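## Task

Rotate the purple-handled stopcock on the clamped Schlenk flask's side arm to the closed position, so the handle lies crosswise to the side arm. The flask has to stay clamped exactly as found, the stopper has to remain seated in the neck, and the stand must not be moved. Breaking any glass means failure.

## Robot and tools

Robot: two arms, left_arm and right_arm. Each sits on its own carriage on one shared floor track. left_rail carries left_arm and is always the one toward +y; right_rail carries right_arm. Each arm base is at x = 0, y = that carriage's position_m, z = 0.04 m, and faces +x. left_arm's fingers are rigid. right_arm's fingers can fold: a part held near the palm may be gripped loosely, and a fingertip pushed against a surface folds easily.

Scene frame: fixed to the table. Table top is z = 0, +z up, +x the direction the arms face, +y to their left. The table edge is at x = 0.17 m. Results report end_effector_position in metres and end_effector_quat_wxyz in this frame. The gripper's fingers point along its own +z and close along its own y. end_effector_position is the point between the closed pads; the fingertips extend about 33 mm past it.

A row is 18 numbers, always covering both arms, each in [-1, 1]. First left_arm: dx, dy, dz, rx, ry, rz, gripper position, force_limit, speed. Then the same nine for right_arm.
- The six pose numbers are an offset, not a pose. They are measured from that arm's Hand target as it stood when the action or move began, along the Hand target's own axes. 1.0 = 0.6 m or 180 degrees. rx, ry, rz together form one rotation vector.
- Every row in an action counts from the same start point. Sending the same offset in a new action moves the arm again by that amount.
- Send six zeros to hold an arm at its Hand target.
- Gripper position: +1 is fully open (140 mm), about -0.8 is where the pads meet, and -1 closes until something blocks it.
- force_limit runs from -1 (about 14 N) to +1 (about 58 N).
- speed runs from -1 (about 30 mm/s) to +1 (about 250 mm/s). Faster closing grips harder.
- To leave a gripper as it is, send the same three numbers again, because a 0 is itself a command.

execute_actions: takes "actions", a list of actions, each run in order. Each action can have:
- "rows": up to 15 rows, one per control step of 1/30 s.
- "steps": 1 to 450, default 15. After the last row the arm keeps heading to that row's target, so give far targets more steps.
- "until": conditions on left_rail or right_rail fields, or {"all": {"status": "ended"}} or {"any": ...}.
- Device commands: left_rail or right_rail with position_m (left -0.8 to 1.5, right -1.5 to 0.8), speed_m_s (0.01 to 1), acceleration_factor (0.1 to 1), or {"stop": true}.
"cameras" chooses which images come back. An empty action list simply reports the current state. For smooth motion, increase the offset a little on each row instead of jumping straight to it.

move: takes "target", one row or a list of up to 15 rows. Offsets count from the Hand targets at the start, and the arms follow straight paths.
- "speed": m/s, 0.002 to 0.5, default 0.25.
- "blend": metres, used to round corners in a list.
- "stop_force": 3 to 40 N; ends an arm's path on contact. It is unreliable when the gripper is also rotating.
- "zero": resets the force zero.
- "blocking": false returns early.
The "move:" result line reports done, off_target, moving, held or fault, plus limits such as paced or held.

Other tools:
- wait(seconds 0 to 10).
- stop: brakes a running move.
- zoom_image(camera, region [x0,y0,x1,y1], at most 504x504 px).
- zero_wrist_force(arm).
- finished_scene(scene 1 or 2): ends the scene; it cannot be undone.
Cameras: cam_high, cam_bench_left, cam_bench_mid, cam_bench_right, cam_left_wrist, cam_right_wrist, each 896x504.

Reading results:
- Hand target: the point the next offsets count from.
- Joint positions: rail in m, then six joints in rad.
- Wrist force and Wrist torque are given in the end-effector axes. A third line shows the peak since the last report.
- object_status: 0 moving, 2 gripped while closing, 3 reached position or pads met.
- position_measured is in counts: 3 is open, 230 is pads met.
- Rail position_status can be moving, done, contact_stop, time_out, stopped_with_arm, stopped_for_other_arm or stopped_for_other_carriage. position_answer is taken or not_taken.

Control limits: each step the controller caps the commanded pose at 150 mm and 16 degrees from the measured one.

To drive a carriage: send position_m, then an action such as {"steps":n,"until":{"left_rail":{"position_status":["!=","moving"]}}}. Let it arrive before placing its gripper. Carriages must stay at least about 0.78 m apart.

Things to avoid:
- Pressing hard on the glass, the clamp or the stand. A net force of about 150 N, or wrist torque reaching 26.3 N m, stops the arm for 10 s.
- Large twisting loads on the gripper while turning a stiff tap. Turn the handle gently with the fingertips or by pushing it, and undo any ongoing push afterwards.
- Knocking the stopper loose, moving the stand, or letting anything fall off the table.
- Arm-to-arm collisions.
Motors that stay loaded or stretched heat up: a MOTOR HOT line appears at 70 °C, and at 85 °C the arm is braked.

Each tool is called after "Request:" by a JSON object that holds its "method" and its "body".

## Session

Request:
{"method": "execute_actions", "body": {"actions": []}}

Scene clock: 0.00 s.
left_arm: end_effector_position=(+0.3456, +0.8387, +0.5800) position_measured=3 object_status=3 end_effector_quat_wxyz=(+0.000, +1.000, +0.000, +0.000) | right_arm: end_effector_position=(+0.3456, -1.1254, +0.5800) position_measured=3 object_status=3 end_effector_quat_wxyz=(+0.000, +1.000, +0.000, +0.000)
Joint positions: left_arm=[0.811 -0.316 -1.725 0.971 -0.816 -1.571 2.826] | right_arm=[-1.153 -0.316 -1.725 0.971 -0.816 -1.571 2.826]
Joint velocities: within noise
Joint torques (N m): no reading
Wrist force (N): no reading
Wrist torque (N m): no reading
Wrist force, peak (N): no reading
Hand target: left_arm +0.3456, +0.8387, +0.5800; +0.000, +1.000, +0.000, +0.000 | right_arm +0.3456, -1.1254, +0.5800; +0.000, +1.000, +0.000, +0.000
Tool commands: left_gripper/position=+1.0 left_gripper/force_limit=+1.0 left_gripper/speed=+1.0 right_gripper/position=+1.0 right_gripper/force_limit=+1.0 right_gripper/speed=+1.0
left_rail: position_m=0.811 position_status=done
right_rail: position_m=-1.153 position_status=done

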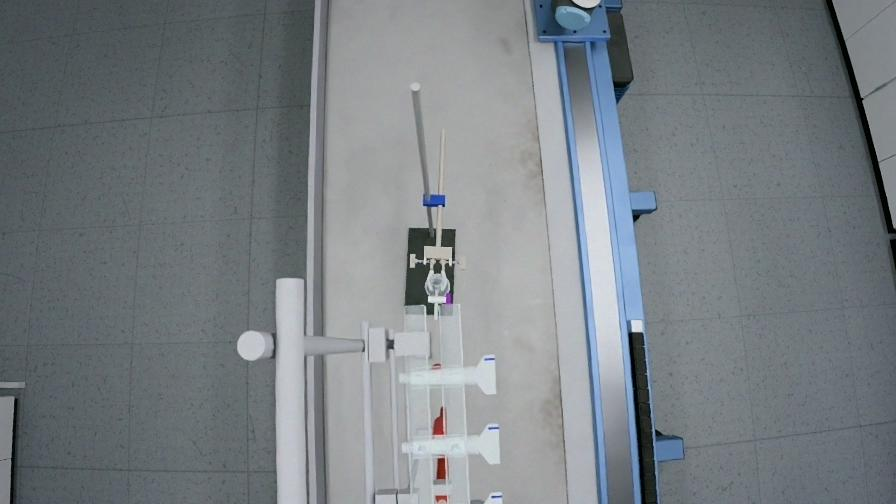

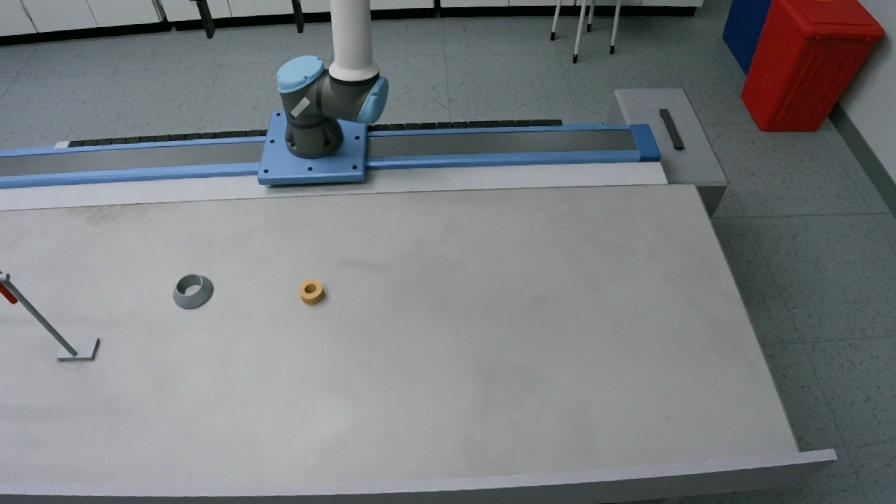

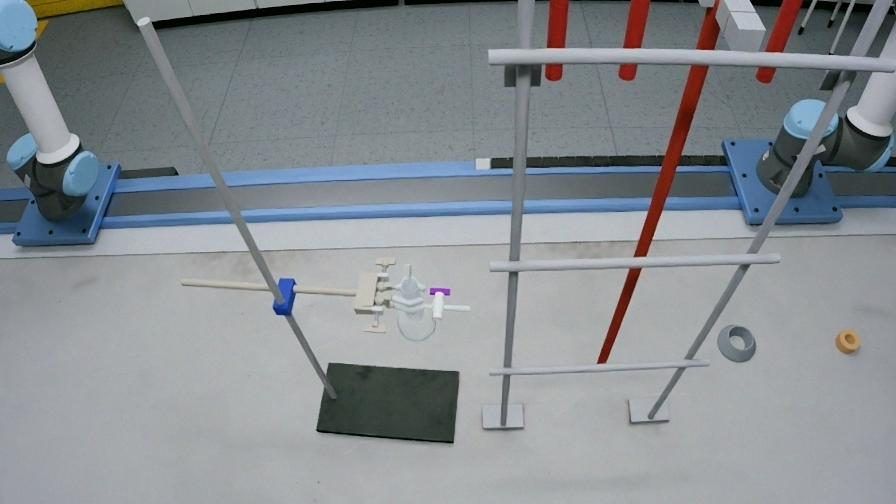

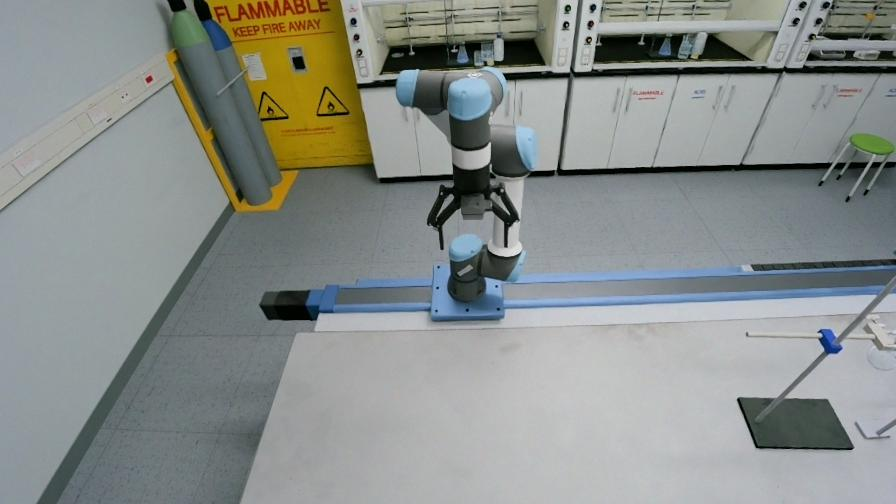

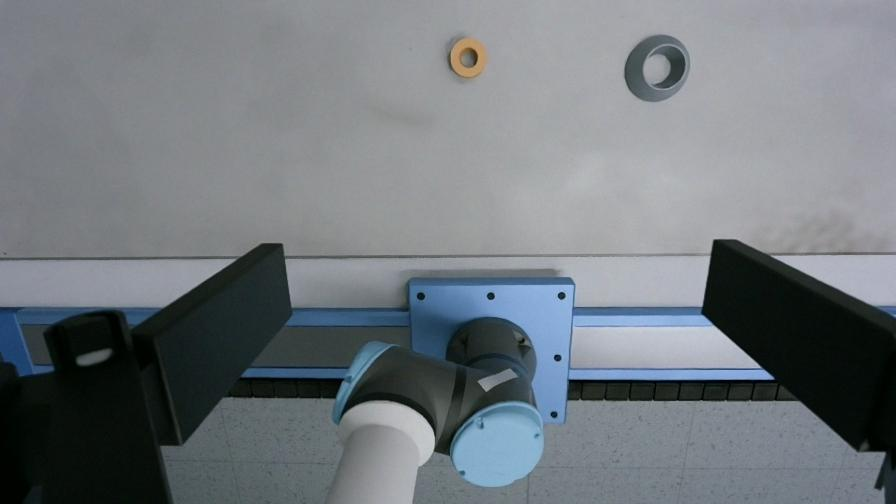

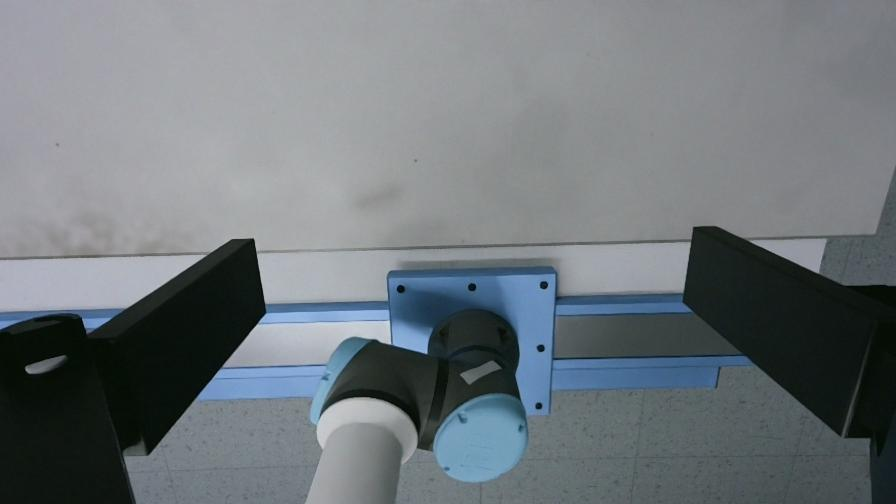

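Request:
{"method": "zoom_image", "body": {"camera": "cam_bench_mid", "region": [340, 240, 500, 350]}}

Request:
{"method": "zoom_image", "body": {"camera": "cam_high", "region": [390, 220, 510, 340]}}

Request:
{"method": "zoom_image", "body": {"camera": "cam_bench_right", "region": [736, 270, 896, 450]}}

Scaled by 3.150.

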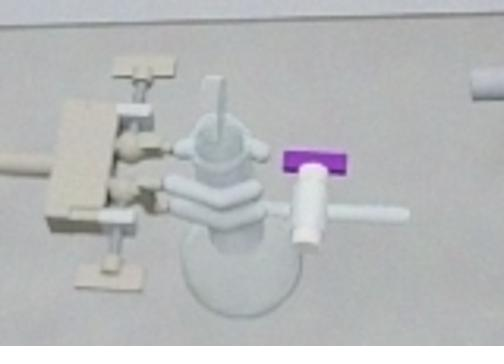

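Scaled by 4.200.

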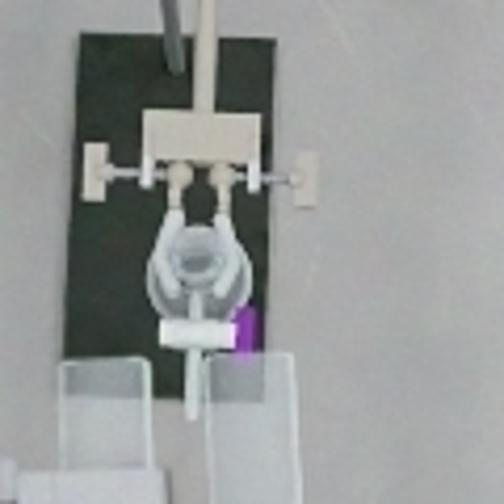

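Scaled by 2.800.

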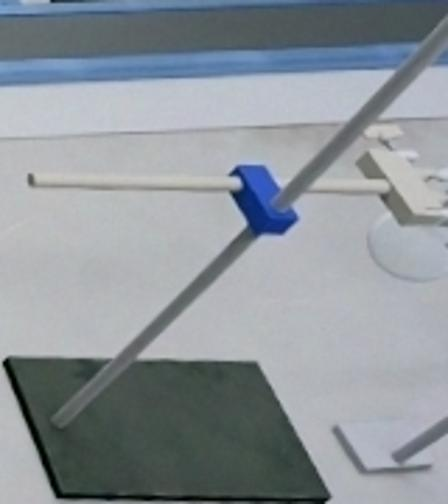

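Request:
{"method": "move", "body": {"target": [0, 0, 0, 0, 0, 0, 1, 1, 1, 0.0573, -0.374, 0.3367, -0.3964, 0.3664, -0.3664, -0.33, -0.5, -0.3], "speed": 0.4, "blocking": false, "cameras": []}}

Request:
{"method": "execute_actions", "body": {"actions": [{"right_rail": {"position_m": -0.32}, "steps": 200, "until": {"all": {"status": "ended"}}}], "cameras": ["cam_right_wrist", "cam_bench_mid", "cam_high", "cam_bench_right"]}}

Scene clock: 31.57 s.
left_arm: end_effector_position=(+0.3456, +0.8387, +0.5800) position_measured=3 object_status=3 end_effector_quat_wxyz=(+0.000, +1.000, +0.000, +0.000) | right_arm: end_effector_position=(+0.3482, -1.1003, +0.5583) position_measured=77 object_status=0 end_effector_quat_wxyz=(+0.063, +0.994, +0.064, +0.058) end_effector_velocity=(+0.012, +0.085, -0.075) end_effector_angular_velocity=(-0.430, -0.412, +0.433)
Joint positions: left_arm=[0.811 -0.316 -1.725 0.971 -0.816 -1.571 2.826] | right_arm=[-1.153 -0.147 -1.846 1.189 -1.054 -1.67 2.859]
Joint velocities: left_arm=[within noise] | right_arm=[0 0.61 -0.377 0.726 -0.807 -0.386 0.125]
Joint torques (N m): left_arm=[-0.49 -13.24 -19.29 -3.66 0.07 0.08] | right_arm=[14.58 -18.59 -2.76 -5.69 -3.61 2.92]
Wrist force (N): left_arm=[0.0 0.1 0.3] | right_arm=[0.7 0.5 -0.3]
Wrist torque (N m): left_arm=[0.01 -0.01 0.00] | right_arm=[0.12 -0.14 -0.02]
Wrist force, peak (N): left_arm=[-0.3 0.4 0.5] | right_arm=[0.3 1.2 -0.3]
Hand target: left_arm +0.3456, +0.8387, +0.5800; +0.000, +1.000, +0.000, +0.000 | right_arm +0.3512, -1.0888, +0.5471; +0.101, +0.986, +0.093, +0.093
Tool commands: left_gripper/position=+1.0 left_gripper/force_limit=+1.0 left_gripper/speed=+1.0 right_gripper/position=-0.33 right_gripper/force_limit=-0.5 right_gripper/speed=-0.3
Off the commanded pose: left_arm 0.000 m, 0 deg | right_arm 0.271 m, 105 deg.
left_rail: position_m=0.811 position_status=done
right_rail: position_m=-1.153 position_status=done
move: running
No camera images: "cameras" was empty.

Scene clock: 33.20 s.
left_arm: end_effector_position=(+0.3456, +0.8387, +0.5800) position_measured=3 object_status=3 end_effector_quat_wxyz=(+0.000, +1.000, +0.000, +0.000) | right_arm: end_effector_position=(+0.3664, -0.1284, +0.4259) position_measured=171 object_status=3 end_effector_quat_wxyz=(+0.420, +0.740, +0.384, +0.358) end_effector_velocity=(+0.011, +0.084, -0.085) end_effector_angular_velocity=(-0.477, -0.317, +0.362)
Joint positions: left_arm=[0.811 -0.316 -1.725 0.971 -0.816 -1.571 2.826] | right_arm=[-0.32 0.811 -1.968 2.258 -2.572 -2.601 2.582]
Joint velocities: left_arm=[within noise] | right_arm=[0.003 0.273 0.408 0.478 -1.478 -0.365 -0.839]
Joint torques (N m): left_arm=[-0.38 -13.17 -18.19 -3.94 0.07 0.13] | right_arm=[9.64 6.25 -13.04 -6.78 -4.32 -4.79]
Wrist force (N): left_arm=[0.0 0.2 0.3] | right_arm=[0.7 -0.3 0.6]
Wrist torque (N m): left_arm=[0.03 0.01 0.00] | right_arm=[0.05 -0.11 0.04]
Wrist force, peak (N): left_arm=[0.1 0.4 0.5] | right_arm=[3.6 -0.9 -0.4]
Hand target: left_arm +0.3456, +0.8387, +0.5800; +0.000, +1.000, +0.000, +0.000 | right_arm +0.3730, -0.1139, +0.4188; +0.443, +0.684, +0.410, +0.410
Tool commands: left_gripper/position=+1.0 left_gripper/force_limit=+1.0 left_gripper/speed=+1.0 right_gripper/position=-0.33 right_gripper/force_limit=-0.5 right_gripper/speed=-0.3
Off the commanded pose: left_arm 0.000 m, 0 deg | right_arm 0.078 m, 33 deg.
left_rail: position_m=0.811 position_status=done
right_rail: position_m=-0.320 position_status=done
earlier move: running
camera_calibration:
cam_right_wrist: T_world_to_cam=[[0.24454, -0.376031, 0.893756, -0.506632], [-0.701969, -0.704522, -0.104349, 0.223428], [0.668909, -0.601872, -0.436246, 0.00822897], [0, 0, 0, 1]] pos_world=[0.275227, -0.0281467, 0.47971]
Images, in order (width x height): cam_high 896x504, cam_bench_mid 896x504, cam_bench_right 896x504, cam_right_wrist 896x504.

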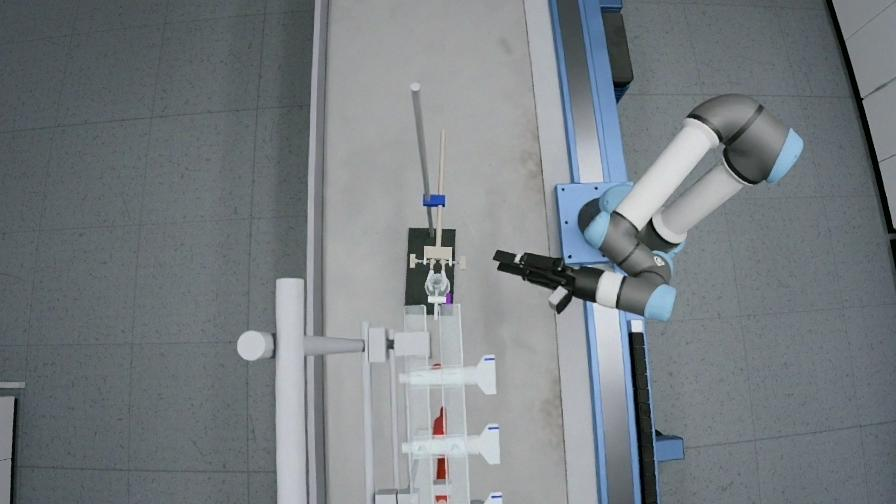

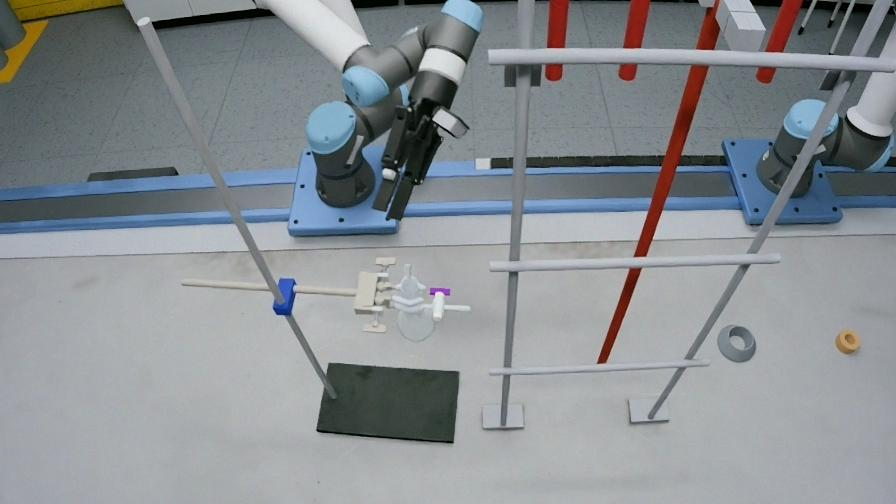

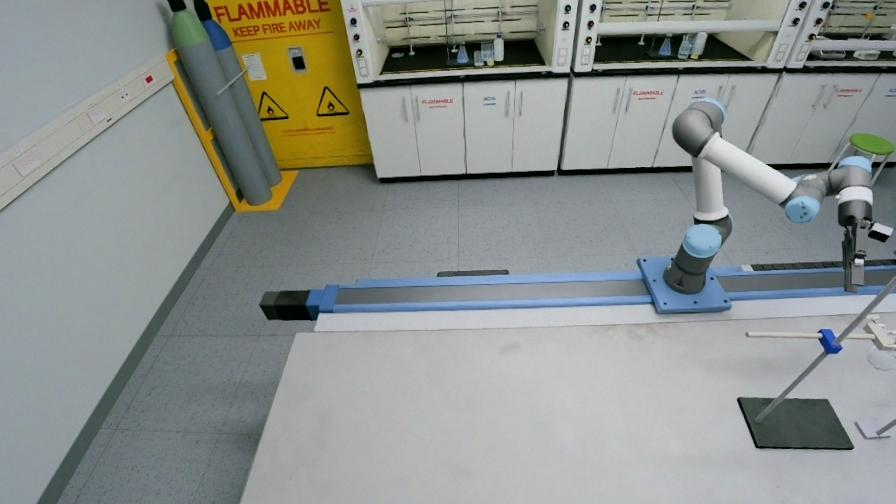

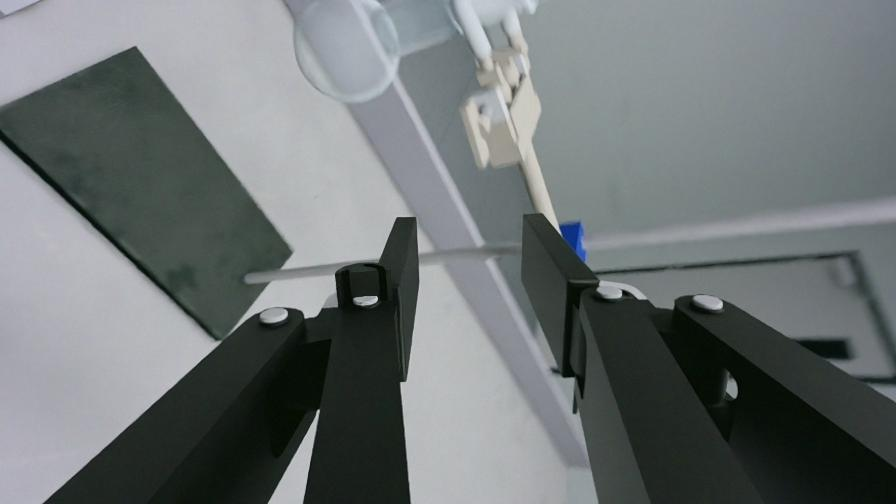

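Request:
{"method": "wait", "body": {"seconds": 1.2, "cameras": ["cam_right_wrist", "cam_high", "cam_bench_mid"]}}

Scene clock: 34.57 s.
left_arm: end_effector_position=(+0.3456, +0.8387, +0.5800) position_measured=3 object_status=3 end_effector_quat_wxyz=(+0.000, +1.000, +0.000, +0.000) | right_arm: end_effector_position=(+0.3799, -0.0684, +0.3780) position_measured=171 object_status=3 end_effector_quat_wxyz=(+0.519, +0.520, +0.480, +0.480) end_effector_velocity=(+0.000, +0.000, +0.000) end_effector_angular_velocity=(-0.001, -0.013, +0.002)
Joint positions: left_arm=[0.811 -0.316 -1.725 0.971 -0.816 -1.571 2.826] | right_arm=[-0.32 0.836 -1.421 2.492 -4.209 -2.486 1.573]
Joint velocities: left_arm=[within noise] | right_arm=[0 -0.003 0.016 0.001 -0.038 0.005 -0.017]
Joint torques (N m): left_arm=[-0.28 -13.91 -17.42 -4.01 0.1 0.14] | right_arm=[-9.34 -12.62 -6.75 -2.68 1.72 -1.87]
Wrist force (N): left_arm=[0.0 0.0 0.3] | right_arm=[0.5 0.6 1.0]
Wrist torque (N m): left_arm=[0.00 -0.01 0.00] | right_arm=[0.27 -0.08 0.08]
Wrist force, peak (N): left_arm=[0.1 0.2 0.6] | right_arm=[1.6 0.2 0.9]
Hand target: left_arm +0.3456, +0.8387, +0.5800; +0.000, +1.000, +0.000, +0.000 | right_arm +0.3800, -0.0683, +0.3780; +0.519, +0.519, +0.480, +0.480
Tool commands: left_gripper/position=+1.0 left_gripper/force_limit=+1.0 left_gripper/speed=+1.0 right_gripper/position=-0.33 right_gripper/force_limit=-0.5 right_gripper/speed=-0.3
Off the commanded pose: left_arm 0.000 m, 0 deg | right_arm 0.000 m, 0 deg.
left_rail: position_m=0.811 position_status=done
right_rail: position_m=-0.320 position_status=done
earlier move: done
wait: 1.10 of 1.2 s (the move ended)
camera_calibration:
cam_right_wrist: T_world_to_cam=[[-0.0105401, -0.0305977, 0.999476, -0.363997], [-0.387288, -0.921393, -0.0322915, 0.10859], [0.921898, -0.387426, -0.00213857, -0.231202], [0, 0, 0, 1]] pos_world=[0.251364, -0.000657119, 0.366818]
Images, in order (width x height): cam_high 896x504, cam_bench_mid 896x504, cam_right_wrist 896x504.

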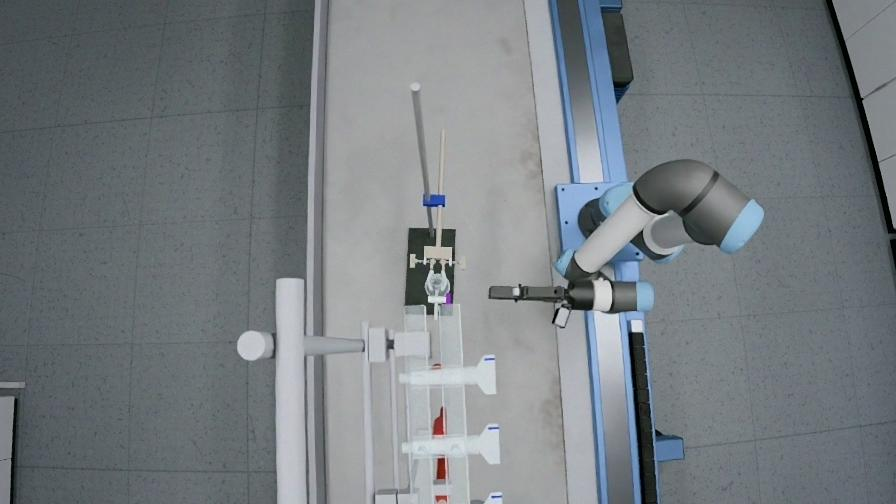

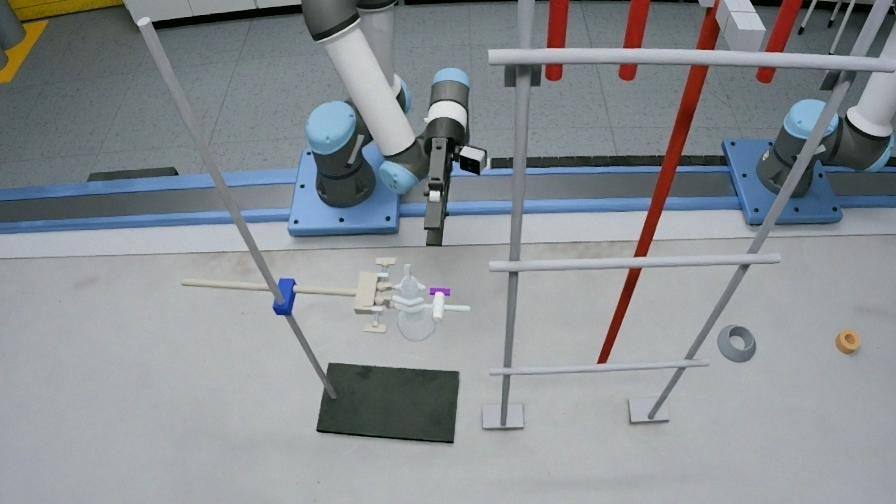

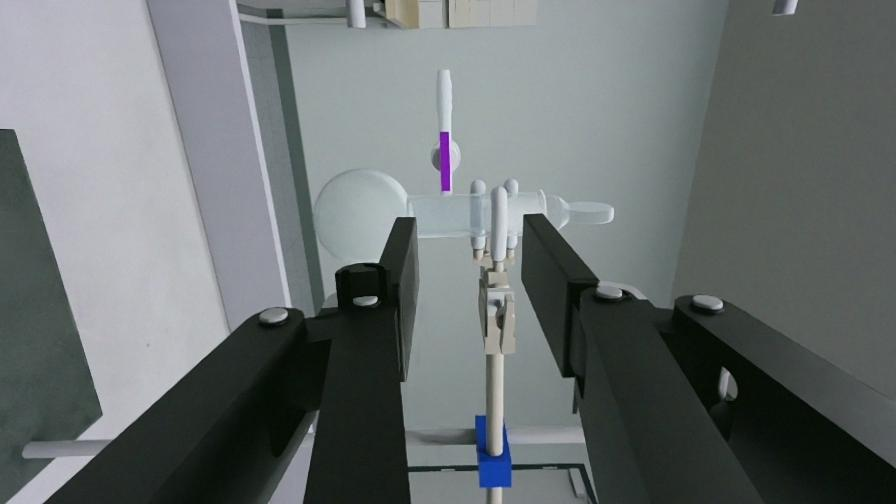

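Request:
{"method": "zoom_image", "body": {"camera": "cam_high", "region": [430, 265, 530, 325]}}

Request:
{"method": "zoom_image", "body": {"camera": "cam_right_wrist", "region": [340, 110, 600, 300]}}

Scaled by 5.040.

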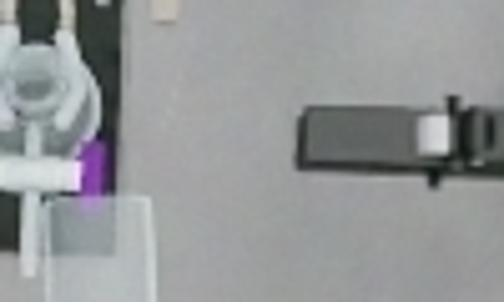

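Scaled by 1.938.

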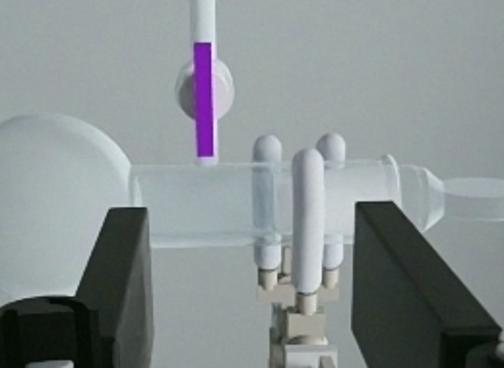

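Request:
{"method": "move", "body": {"target": [0, 0, 0, 0, 0, 0, 1, 1, 1, 0.0328, -0.0133, 0.0977, 0, 0, 0, -0.45, -0.5, -0.3], "speed": 0.15, "cameras": ["cam_right_wrist", "cam_high", "cam_bench_mid"]}}

Request:
{"method": "zoom_image", "body": {"camera": "cam_right_wrist", "region": [340, 80, 600, 300]}}

Request:
{"method": "zoom_image", "body": {"camera": "cam_high", "region": [430, 265, 530, 325]}}

Request:
{"method": "zoom_image", "body": {"camera": "cam_bench_mid", "region": [390, 230, 490, 320]}}

Scene clock: 41.40 s.
left_arm: end_effector_position=(+0.3456, +0.8387, +0.5800) position_measured=3 object_status=3 end_effector_quat_wxyz=(+0.000, +1.000, +0.000, +0.000) | right_arm: end_effector_position=(+0.4399, -0.0533, +0.3700) position_measured=186 object_status=3 end_effector_quat_wxyz=(+0.519, +0.519, +0.480, +0.480)
Joint positions: left_arm=[0.811 -0.316 -1.725 0.971 -0.816 -1.571 2.826] | right_arm=[-0.32 0.72 -1.328 2.401 -4.215 -2.369 1.571]
Joint velocities: within noise
Joint torques (N m): left_arm=[-0.18 -13.09 -15.23 -4.56 0.08 0.14] | right_arm=[-8.61 -15.99 -20.44 -0.52 1.77 -1.89]
Wrist force (N): left_arm=[0.1 0.0 0.3] | right_arm=[0.8 0.0 1.3]
Wrist torque (N m): left_arm=[0.00 -0.01 0.00] | right_arm=[0.16 -0.15 0.08]
Wrist force, peak (N): left_arm=[-0.1 0.1 0.6] | right_arm=[0.9 0.2 2.2]
Hand target: left_arm +0.3456, +0.8387, +0.5800; +0.000, +1.000, +0.000, +0.000 | right_arm +0.4400, -0.0533, +0.3700; +0.519, +0.519, +0.480, +0.480
Off the commanded pose: left_arm 0.000 m, 0 deg | right_arm 0.000 m, 0 deg.
left_rail: position_m=0.811 position_status=done
right_rail: position_m=-0.320 position_status=done
move: done
camera_calibration:
cam_right_wrist: T_world_to_cam=[[-0.0118339, -0.0304571, 0.999466, -0.354338], [-0.386892, -0.921546, -0.0326635, 0.145325], [0.922049, -0.387072, -0.000878097, -0.281151], [0, 0, 0, 1]] pos_world=[0.311267, 0.0143058, 0.358648]
Images, in order (width x height): cam_high 896x504, cam_bench_mid 896x504, cam_right_wrist 896x504.

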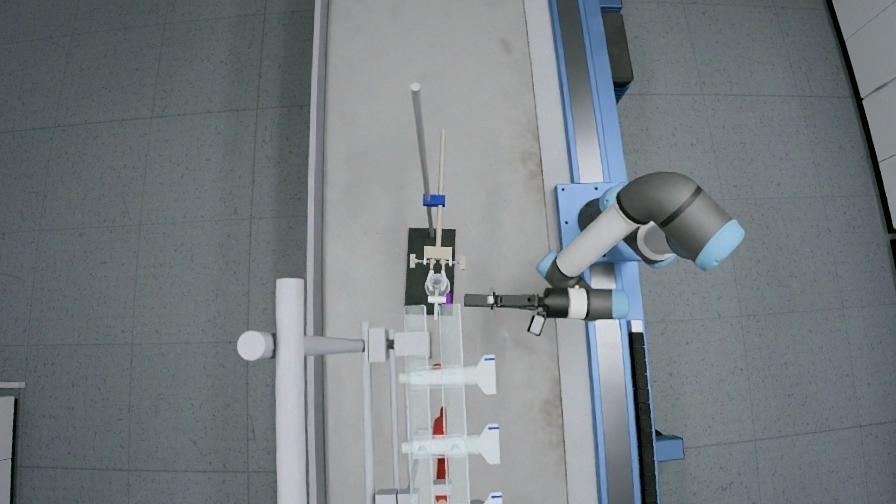

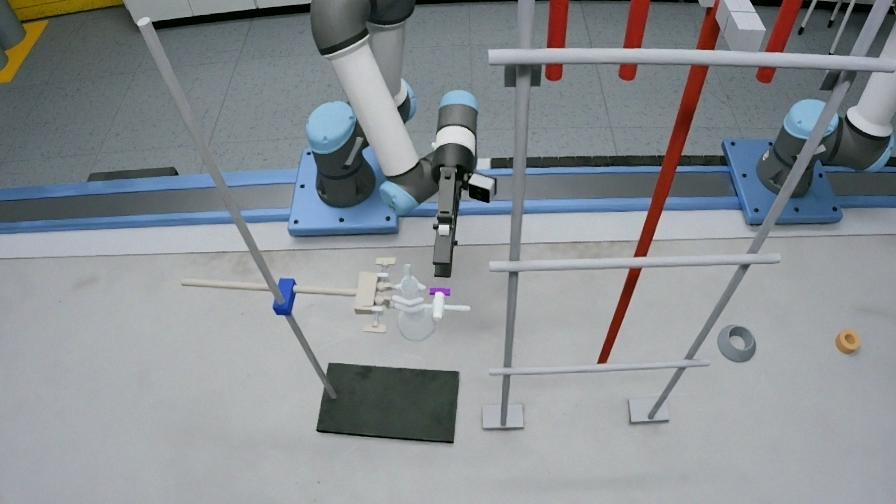

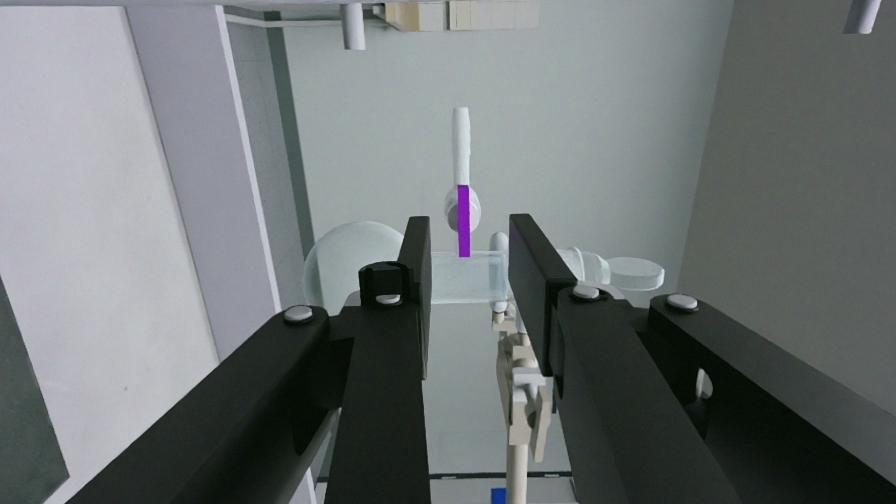

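Scaled by 1.938.

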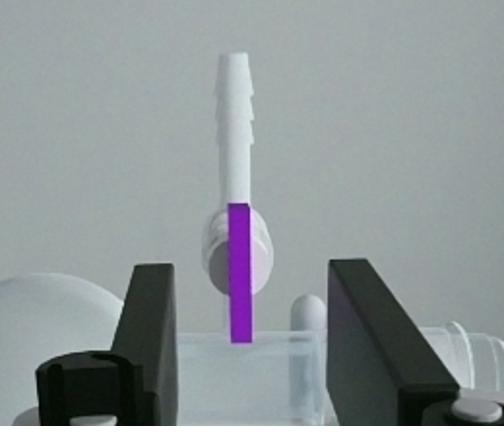

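Scaled by 5.040.

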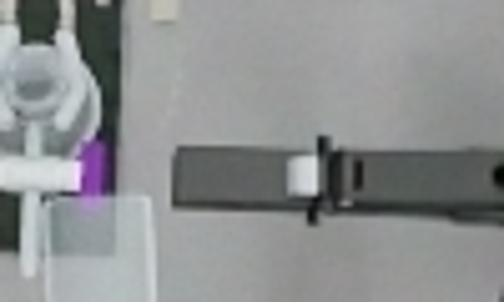

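Scaled by 5.040.

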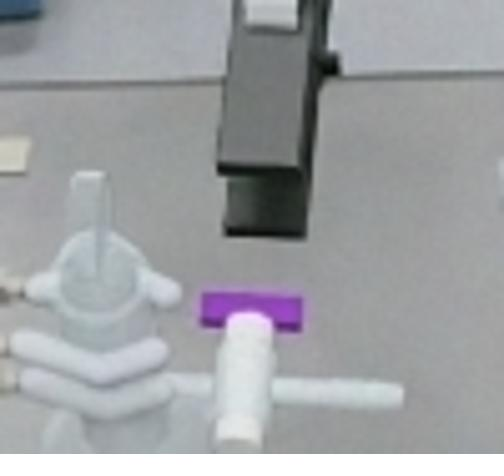

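Request:
{"method": "move", "body": {"target": [0, 0, 0, 0, 0, 0, 1, 1, 1, 0.0017, -0.0008, 0.0617, 0, 0, 0, -0.45, -0.5, -0.3], "speed": 0.08, "stop_force": 8, "cameras": ["cam_right_wrist", "cam_high", "cam_bench_mid"]}}

Request:
{"method": "zoom_image", "body": {"camera": "cam_right_wrist", "region": [360, 150, 560, 300]}}

Request:
{"method": "zoom_image", "body": {"camera": "cam_high", "region": [430, 265, 500, 325]}}

Request:
{"method": "zoom_image", "body": {"camera": "cam_bench_mid", "region": [400, 250, 480, 320]}}

Scene clock: 49.23 s.
left_arm: end_effector_position=(+0.3456, +0.8387, +0.5800) position_measured=3 object_status=3 end_effector_quat_wxyz=(+0.000, +1.000, +0.000, +0.000) | right_arm: end_effector_position=(+0.4770, -0.0552, +0.3695) position_measured=186 object_status=3 end_effector_quat_wxyz=(+0.519, +0.519, +0.480, +0.480)
Joint positions: left_arm=[0.811 -0.316 -1.725 0.971 -0.816 -1.571 2.826] | right_arm=[-0.32 0.637 -1.299 2.358 -4.201 -2.286 1.571]
Joint velocities: within noise
Joint torques (N m): left_arm=[0.13 -13.57 -13.48 -4.51 0.12 0.16] | right_arm=[-9.13 -17.07 -19.86 -0.79 1.57 -1.86]
Wrist force (N): left_arm=[-0.1 0.0 0.3] | right_arm=[0.5 0.4 1.5]
Wrist torque (N m): left_arm=[0.01 0.01 0.01] | right_arm=[0.22 -0.09 0.08]
Wrist force, peak (N): left_arm=[0.1 0.1 0.6] | right_arm=[0.6 0.2 2.0]
Hand target: left_arm +0.3456, +0.8387, +0.5800; +0.000, +1.000, +0.000, +0.000 | right_arm +0.4770, -0.0552, +0.3695; +0.519, +0.519, +0.480, +0.480
Off the commanded pose: left_arm 0.000 m, 0 deg | right_arm 0.000 m, 0 deg.
left_rail: position_m=0.811 position_status=done
right_rail: position_m=-0.320 position_status=done
move: done
camera_calibration:
cam_right_wrist: T_world_to_cam=[[-0.0118425, -0.0304544, 0.999466, -0.35346], [-0.386892, -0.921546, -0.0326644, 0.157925], [0.922049, -0.387072, -0.000869114, -0.316094], [0, 0, 0, 1]] pos_world=[0.348368, 0.0124196, 0.358155]
Images, in order (width x height): cam_high 896x504, cam_bench_mid 896x504, cam_right_wrist 896x504.

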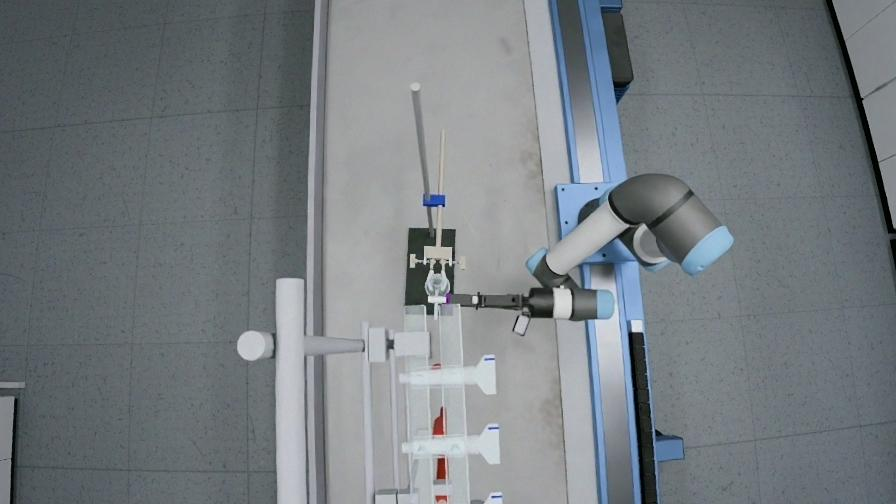

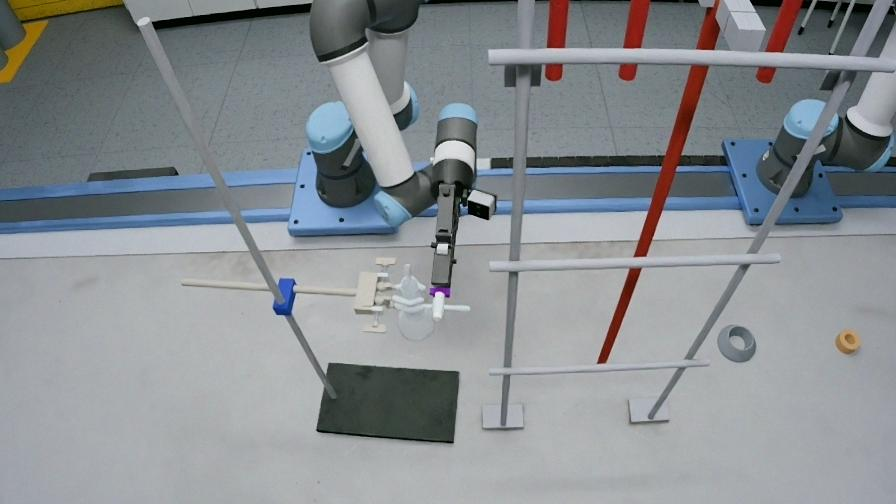

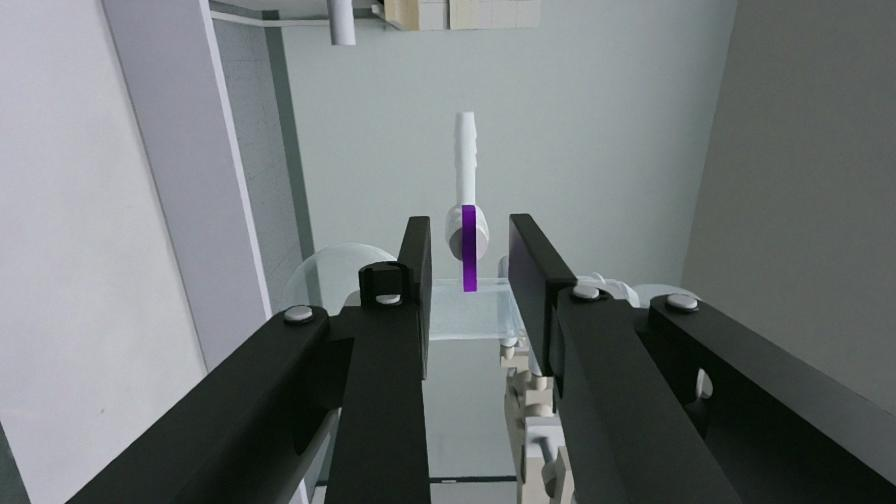

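Scaled by 2.520.

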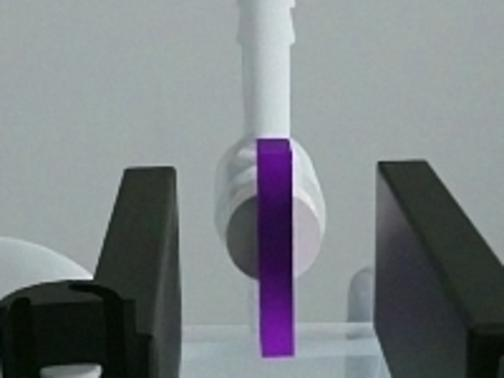

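Scaled by 7.200.

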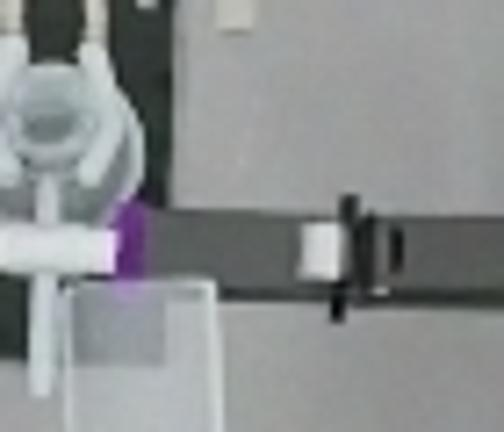

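Scaled by 6.300.

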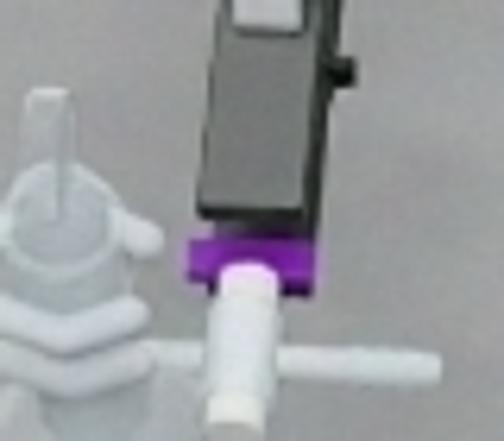

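Request:
{"method": "move", "body": {"target": [0, 0, 0, 0, 0, 0, 1, 1, 1, 0.0013, 0, 0.0067, 0, 0, 0, -0.45, -0.5, -0.3], "speed": 0.04, "stop_force": 8, "cameras": []}}

Request:
{"method": "zero_wrist_force", "body": {"arm": "right_arm"}}

Request:
{"method": "execute_actions", "body": {"actions": [{"rows": [[0,0,0,0,0,0,1,1,1,0,0,0,0,0,0,-1,-0.1,-1]], "steps": 40}], "cameras": ["cam_right_wrist", "cam_bench_mid"]}}

Request:
{"method": "zoom_image", "body": {"camera": "cam_right_wrist", "region": [360, 150, 560, 300]}}

Scene clock: 53.50 s.
left_arm: end_effector_position=(+0.3456, +0.8387, +0.5800) position_measured=3 object_status=3 end_effector_quat_wxyz=(+0.000, +1.000, +0.000, +0.000) | right_arm: end_effector_position=(+0.4810, -0.0548, +0.3695) position_measured=186 object_status=3 end_effector_quat_wxyz=(+0.519, +0.519, +0.480, +0.480)
Joint positions: left_arm=[0.811 -0.316 -1.725 0.971 -0.816 -1.571 2.826] | right_arm=[-0.32 0.63 -1.294 2.351 -4.198 -2.28 1.571]
Joint velocities: within noise
Joint torques (N m): left_arm=[-0.25 -13.17 -12.04 -4.51 0.17 0.06] | right_arm=[-8.87 -17.82 -19.91 -0.78 1.87 -1.91]
Wrist force (N): left_arm=[0.1 0.1 0.3] | right_arm=[0.8 0.1 1.3]
Wrist torque (N m): left_arm=[0.02 -0.02 0.00] | right_arm=[0.18 -0.15 0.07]
Wrist force, peak (N): left_arm=[0.0 0.2 0.7] | right_arm=[0.8 0.2 1.8]
Hand target: left_arm +0.3456, +0.8387, +0.5800; +0.000, +1.000, +0.000, +0.000 | right_arm +0.4810, -0.0548, +0.3695; +0.519, +0.519, +0.480, +0.480
Off the commanded pose: left_arm 0.000 m, 0 deg | right_arm 0.000 m, 0 deg.
left_rail: position_m=0.811 position_status=done
right_rail: position_m=-0.320 position_status=done
move: done
No camera images: "cameras" was empty.

Wrist force sensor zeroed.

Scene clock: 55.03 s.
left_arm: end_effector_position=(+0.3456, +0.8387, +0.5800) position_measured=3 object_status=3 end_effector_quat_wxyz=(+0.000, +1.000, +0.000, +0.000) | right_arm: end_effector_position=(+0.4810, -0.0548, +0.3695) position_measured=224 object_status=2 end_effector_quat_wxyz=(+0.519, +0.519, +0.480, +0.480)
Joint positions: left_arm=[0.811 -0.316 -1.725 0.971 -0.816 -1.571 2.826] | right_arm=[-0.32 0.63 -1.294 2.351 -4.198 -2.28 1.571]
Joint velocities: within noise
Joint torques (N m): left_arm=[-0.04 -13.62 -12.62 -4.53 0.23 0.06] | right_arm=[-7.77 -18.93 -16.95 -1.3 1.64 -1.8]
Wrist force (N, zeroed by zero_wrist_force on right_arm): left_arm=[0.1 0.0 0.4] | right_arm=[-0.6 -0.7 0.0]
Wrist torque (N m, zeroed by zero_wrist_force on right_arm): left_arm=[-0.01 -0.01 0.00] | right_arm=[0.05 0.06 0.03]
Wrist force, peak (N, zeroed by zero_wrist_force on right_arm): left_arm=[0.1 0.4 0.6] | right_arm=[-0.8 -0.9 0.0]
Hand target: left_arm +0.3456, +0.8387, +0.5800; +0.000, +1.000, +0.000, +0.000 | right_arm +0.4810, -0.0548, +0.3695; +0.519, +0.519, +0.480, +0.480
Off the commanded pose: left_arm 0.000 m, 0 deg | right_arm 0.000 m, 0 deg.
left_rail: position_m=0.811 position_status=done
right_rail: position_m=-0.320 position_status=done
camera_calibration:
cam_right_wrist: T_world_to_cam=[[-0.0118361, -0.030446, 0.999466, -0.353397], [-0.386894, -0.921546, -0.0326541, 0.159922], [0.922048, -0.387074, -0.000871866, -0.319667], [0, 0, 0, 1]] pos_world=[0.352438, 0.0128809, 0.358152]
Images, in order (width x height): cam_bench_mid 896x504, cam_right_wrist 896x504.

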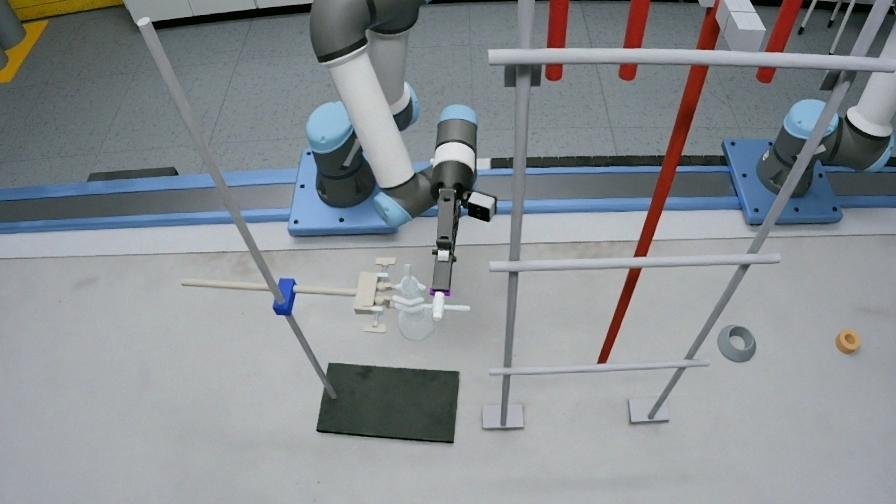

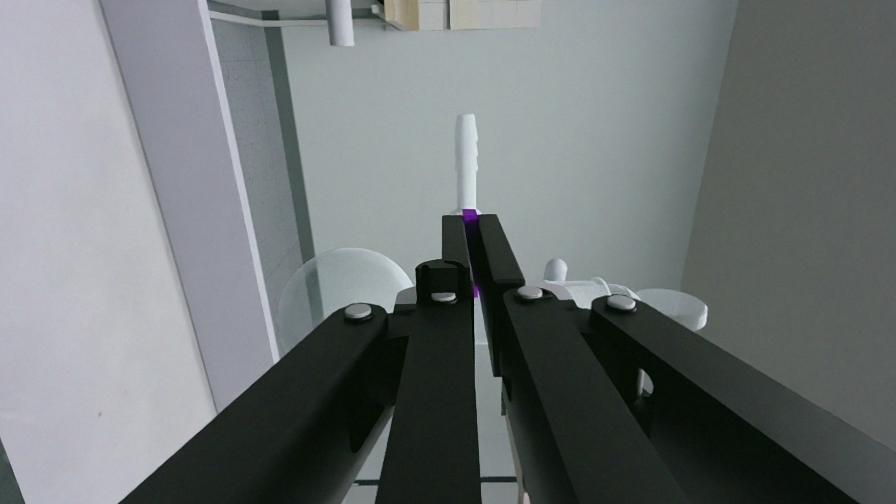

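Scaled by 2.520.

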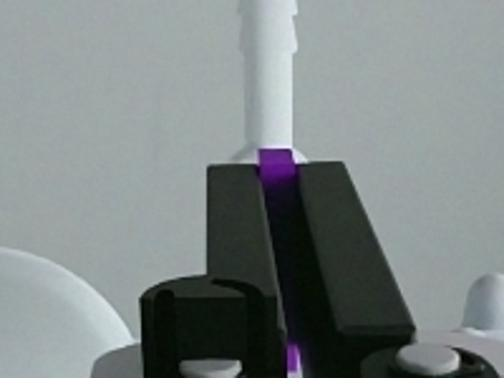

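Request:
{"method": "move", "body": {"target": [0, 0, 0, 0, 0, 0, 1, 1, 1, 0, 0, 0, 0, 0, 0.0833, -1, -0.1, -1], "speed": 0.2, "cameras": ["cam_right_wrist"]}}

Request:
{"method": "zoom_image", "body": {"camera": "cam_right_wrist", "region": [360, 150, 560, 300]}}

Scene clock: 56.87 s.
left_arm: end_effector_position=(+0.3456, +0.8387, +0.5800) position_measured=3 object_status=3 end_effector_quat_wxyz=(+0.000, +1.000, +0.000, +0.000) | right_arm: end_effector_position=(+0.4810, -0.0548, +0.3695) position_measured=224 object_status=2 end_effector_quat_wxyz=(+0.452, +0.577, +0.408, +0.544)
Joint positions: left_arm=[0.811 -0.316 -1.725 0.971 -0.816 -1.571 2.826] | right_arm=[-0.32 0.63 -1.294 2.351 -4.199 -2.28 1.832]
Joint velocities: within noise
Joint torques (N m): left_arm=[0.1 -14 -12.08 -4.57 0.14 0.12] | right_arm=[-2.09 -31.94 -5.72 -0.16 0.66 2.58]
Wrist force (N, zeroed by zero_wrist_force on right_arm): left_arm=[0.0 -0.1 0.1] | right_arm=[1.5 1.7 -0.2]
Wrist torque (N m, zeroed by zero_wrist_force on right_arm): left_arm=[-0.03 0.00 0.00] | right_arm=[-0.16 -0.11 -0.16]
Wrist force, peak (N, zeroed by zero_wrist_force on right_arm): left_arm=[0.0 0.2 0.6] | right_arm=[1.5 1.7 -0.2]
Hand target: left_arm +0.3456, +0.8387, +0.5800; +0.000, +1.000, +0.000, +0.000 | right_arm +0.4810, -0.0548, +0.3695; +0.452, +0.577, +0.408, +0.544
Off the commanded pose: left_arm 0.000 m, 0 deg | right_arm 0.000 m, 0 deg.
left_rail: position_m=0.811 position_status=done
right_rail: position_m=-0.320 position_status=done
move: done
camera_calibration:
cam_right_wrist: T_world_to_cam=[[-0.0320883, -0.28699, 0.957396, -0.342164], [-0.383724, -0.880945, -0.276934, 0.25088], [0.92289, -0.376262, -0.0818569, -0.289558], [0, 0, 0, 1]] pos_world=[0.35252, 0.0138639, 0.373362]
Images, in order (width x height): cam_right_wrist 896x504.

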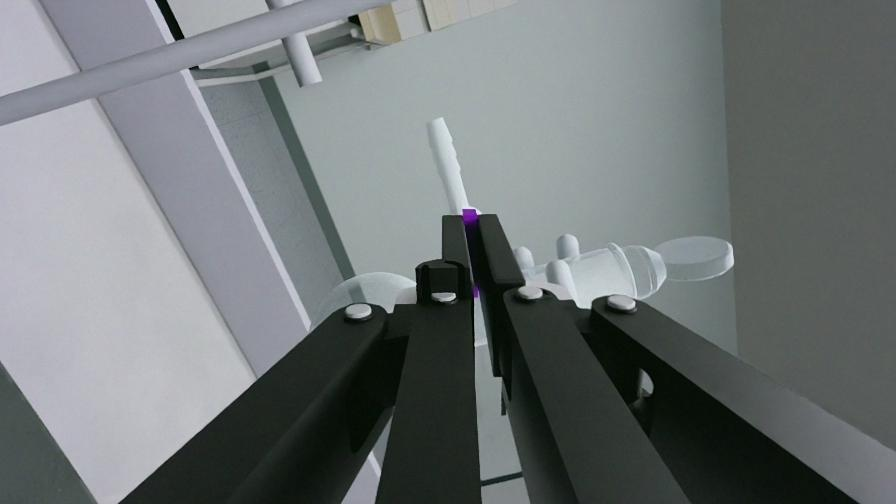

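Scaled by 2.520.

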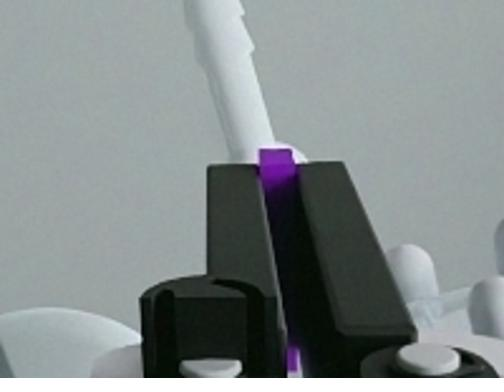

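Request:
{"method": "move", "body": {"target": [0, 0, 0, 0, 0, 0, 1, 1, 1, 0, 0, 0, 0, 0, 0.2222, -1, -0.1, -1], "speed": 0.3, "cameras": []}}

Scene clock: 59.77 s.
left_arm: end_effector_position=(+0.3456, +0.8387, +0.5800) position_measured=3 object_status=3 end_effector_quat_wxyz=(+0.000, +1.000, +0.000, +0.000) | right_arm: end_effector_position=(+0.4810, -0.0547, +0.3695) position_measured=224 object_status=2 end_effector_quat_wxyz=(+0.239, +0.682, +0.186, +0.665)
Joint positions: left_arm=[0.811 -0.316 -1.725 0.971 -0.816 -1.571 2.826] | right_arm=[-0.32 0.63 -1.294 2.351 -4.199 -2.28 2.53]
Joint velocities: within noise
Joint torques (N m): left_arm=[-0.32 -14.06 -12.09 -4.56 0.18 0.06] | right_arm=[-4.98 -29.31 -4.67 0.88 2.83 2.61]
Wrist force (N, zeroed by zero_wrist_force on right_arm): left_arm=[-0.1 0.2 0.2] | right_arm=[4.2 5.2 1.0]
Wrist torque (N m, zeroed by zero_wrist_force on right_arm): left_arm=[0.05 0.02 0.00] | right_arm=[-0.32 -0.28 -0.23]
Wrist force, peak (N, zeroed by zero_wrist_force on right_arm): left_arm=[-0.2 0.2 0.6] | right_arm=[4.2 5.2 1.0]
Hand target: left_arm +0.3456, +0.8387, +0.5800; +0.000, +1.000, +0.000, +0.000 | right_arm +0.4810, -0.0548, +0.3695; +0.239, +0.682, +0.186, +0.665
Off the commanded pose: left_arm 0.000 m, 0 deg | right_arm 0.000 m, 0 deg.
left_rail: position_m=0.811 position_status=done
right_rail: position_m=-0.320 position_status=done
move: done
No camera images: "cameras" was empty.


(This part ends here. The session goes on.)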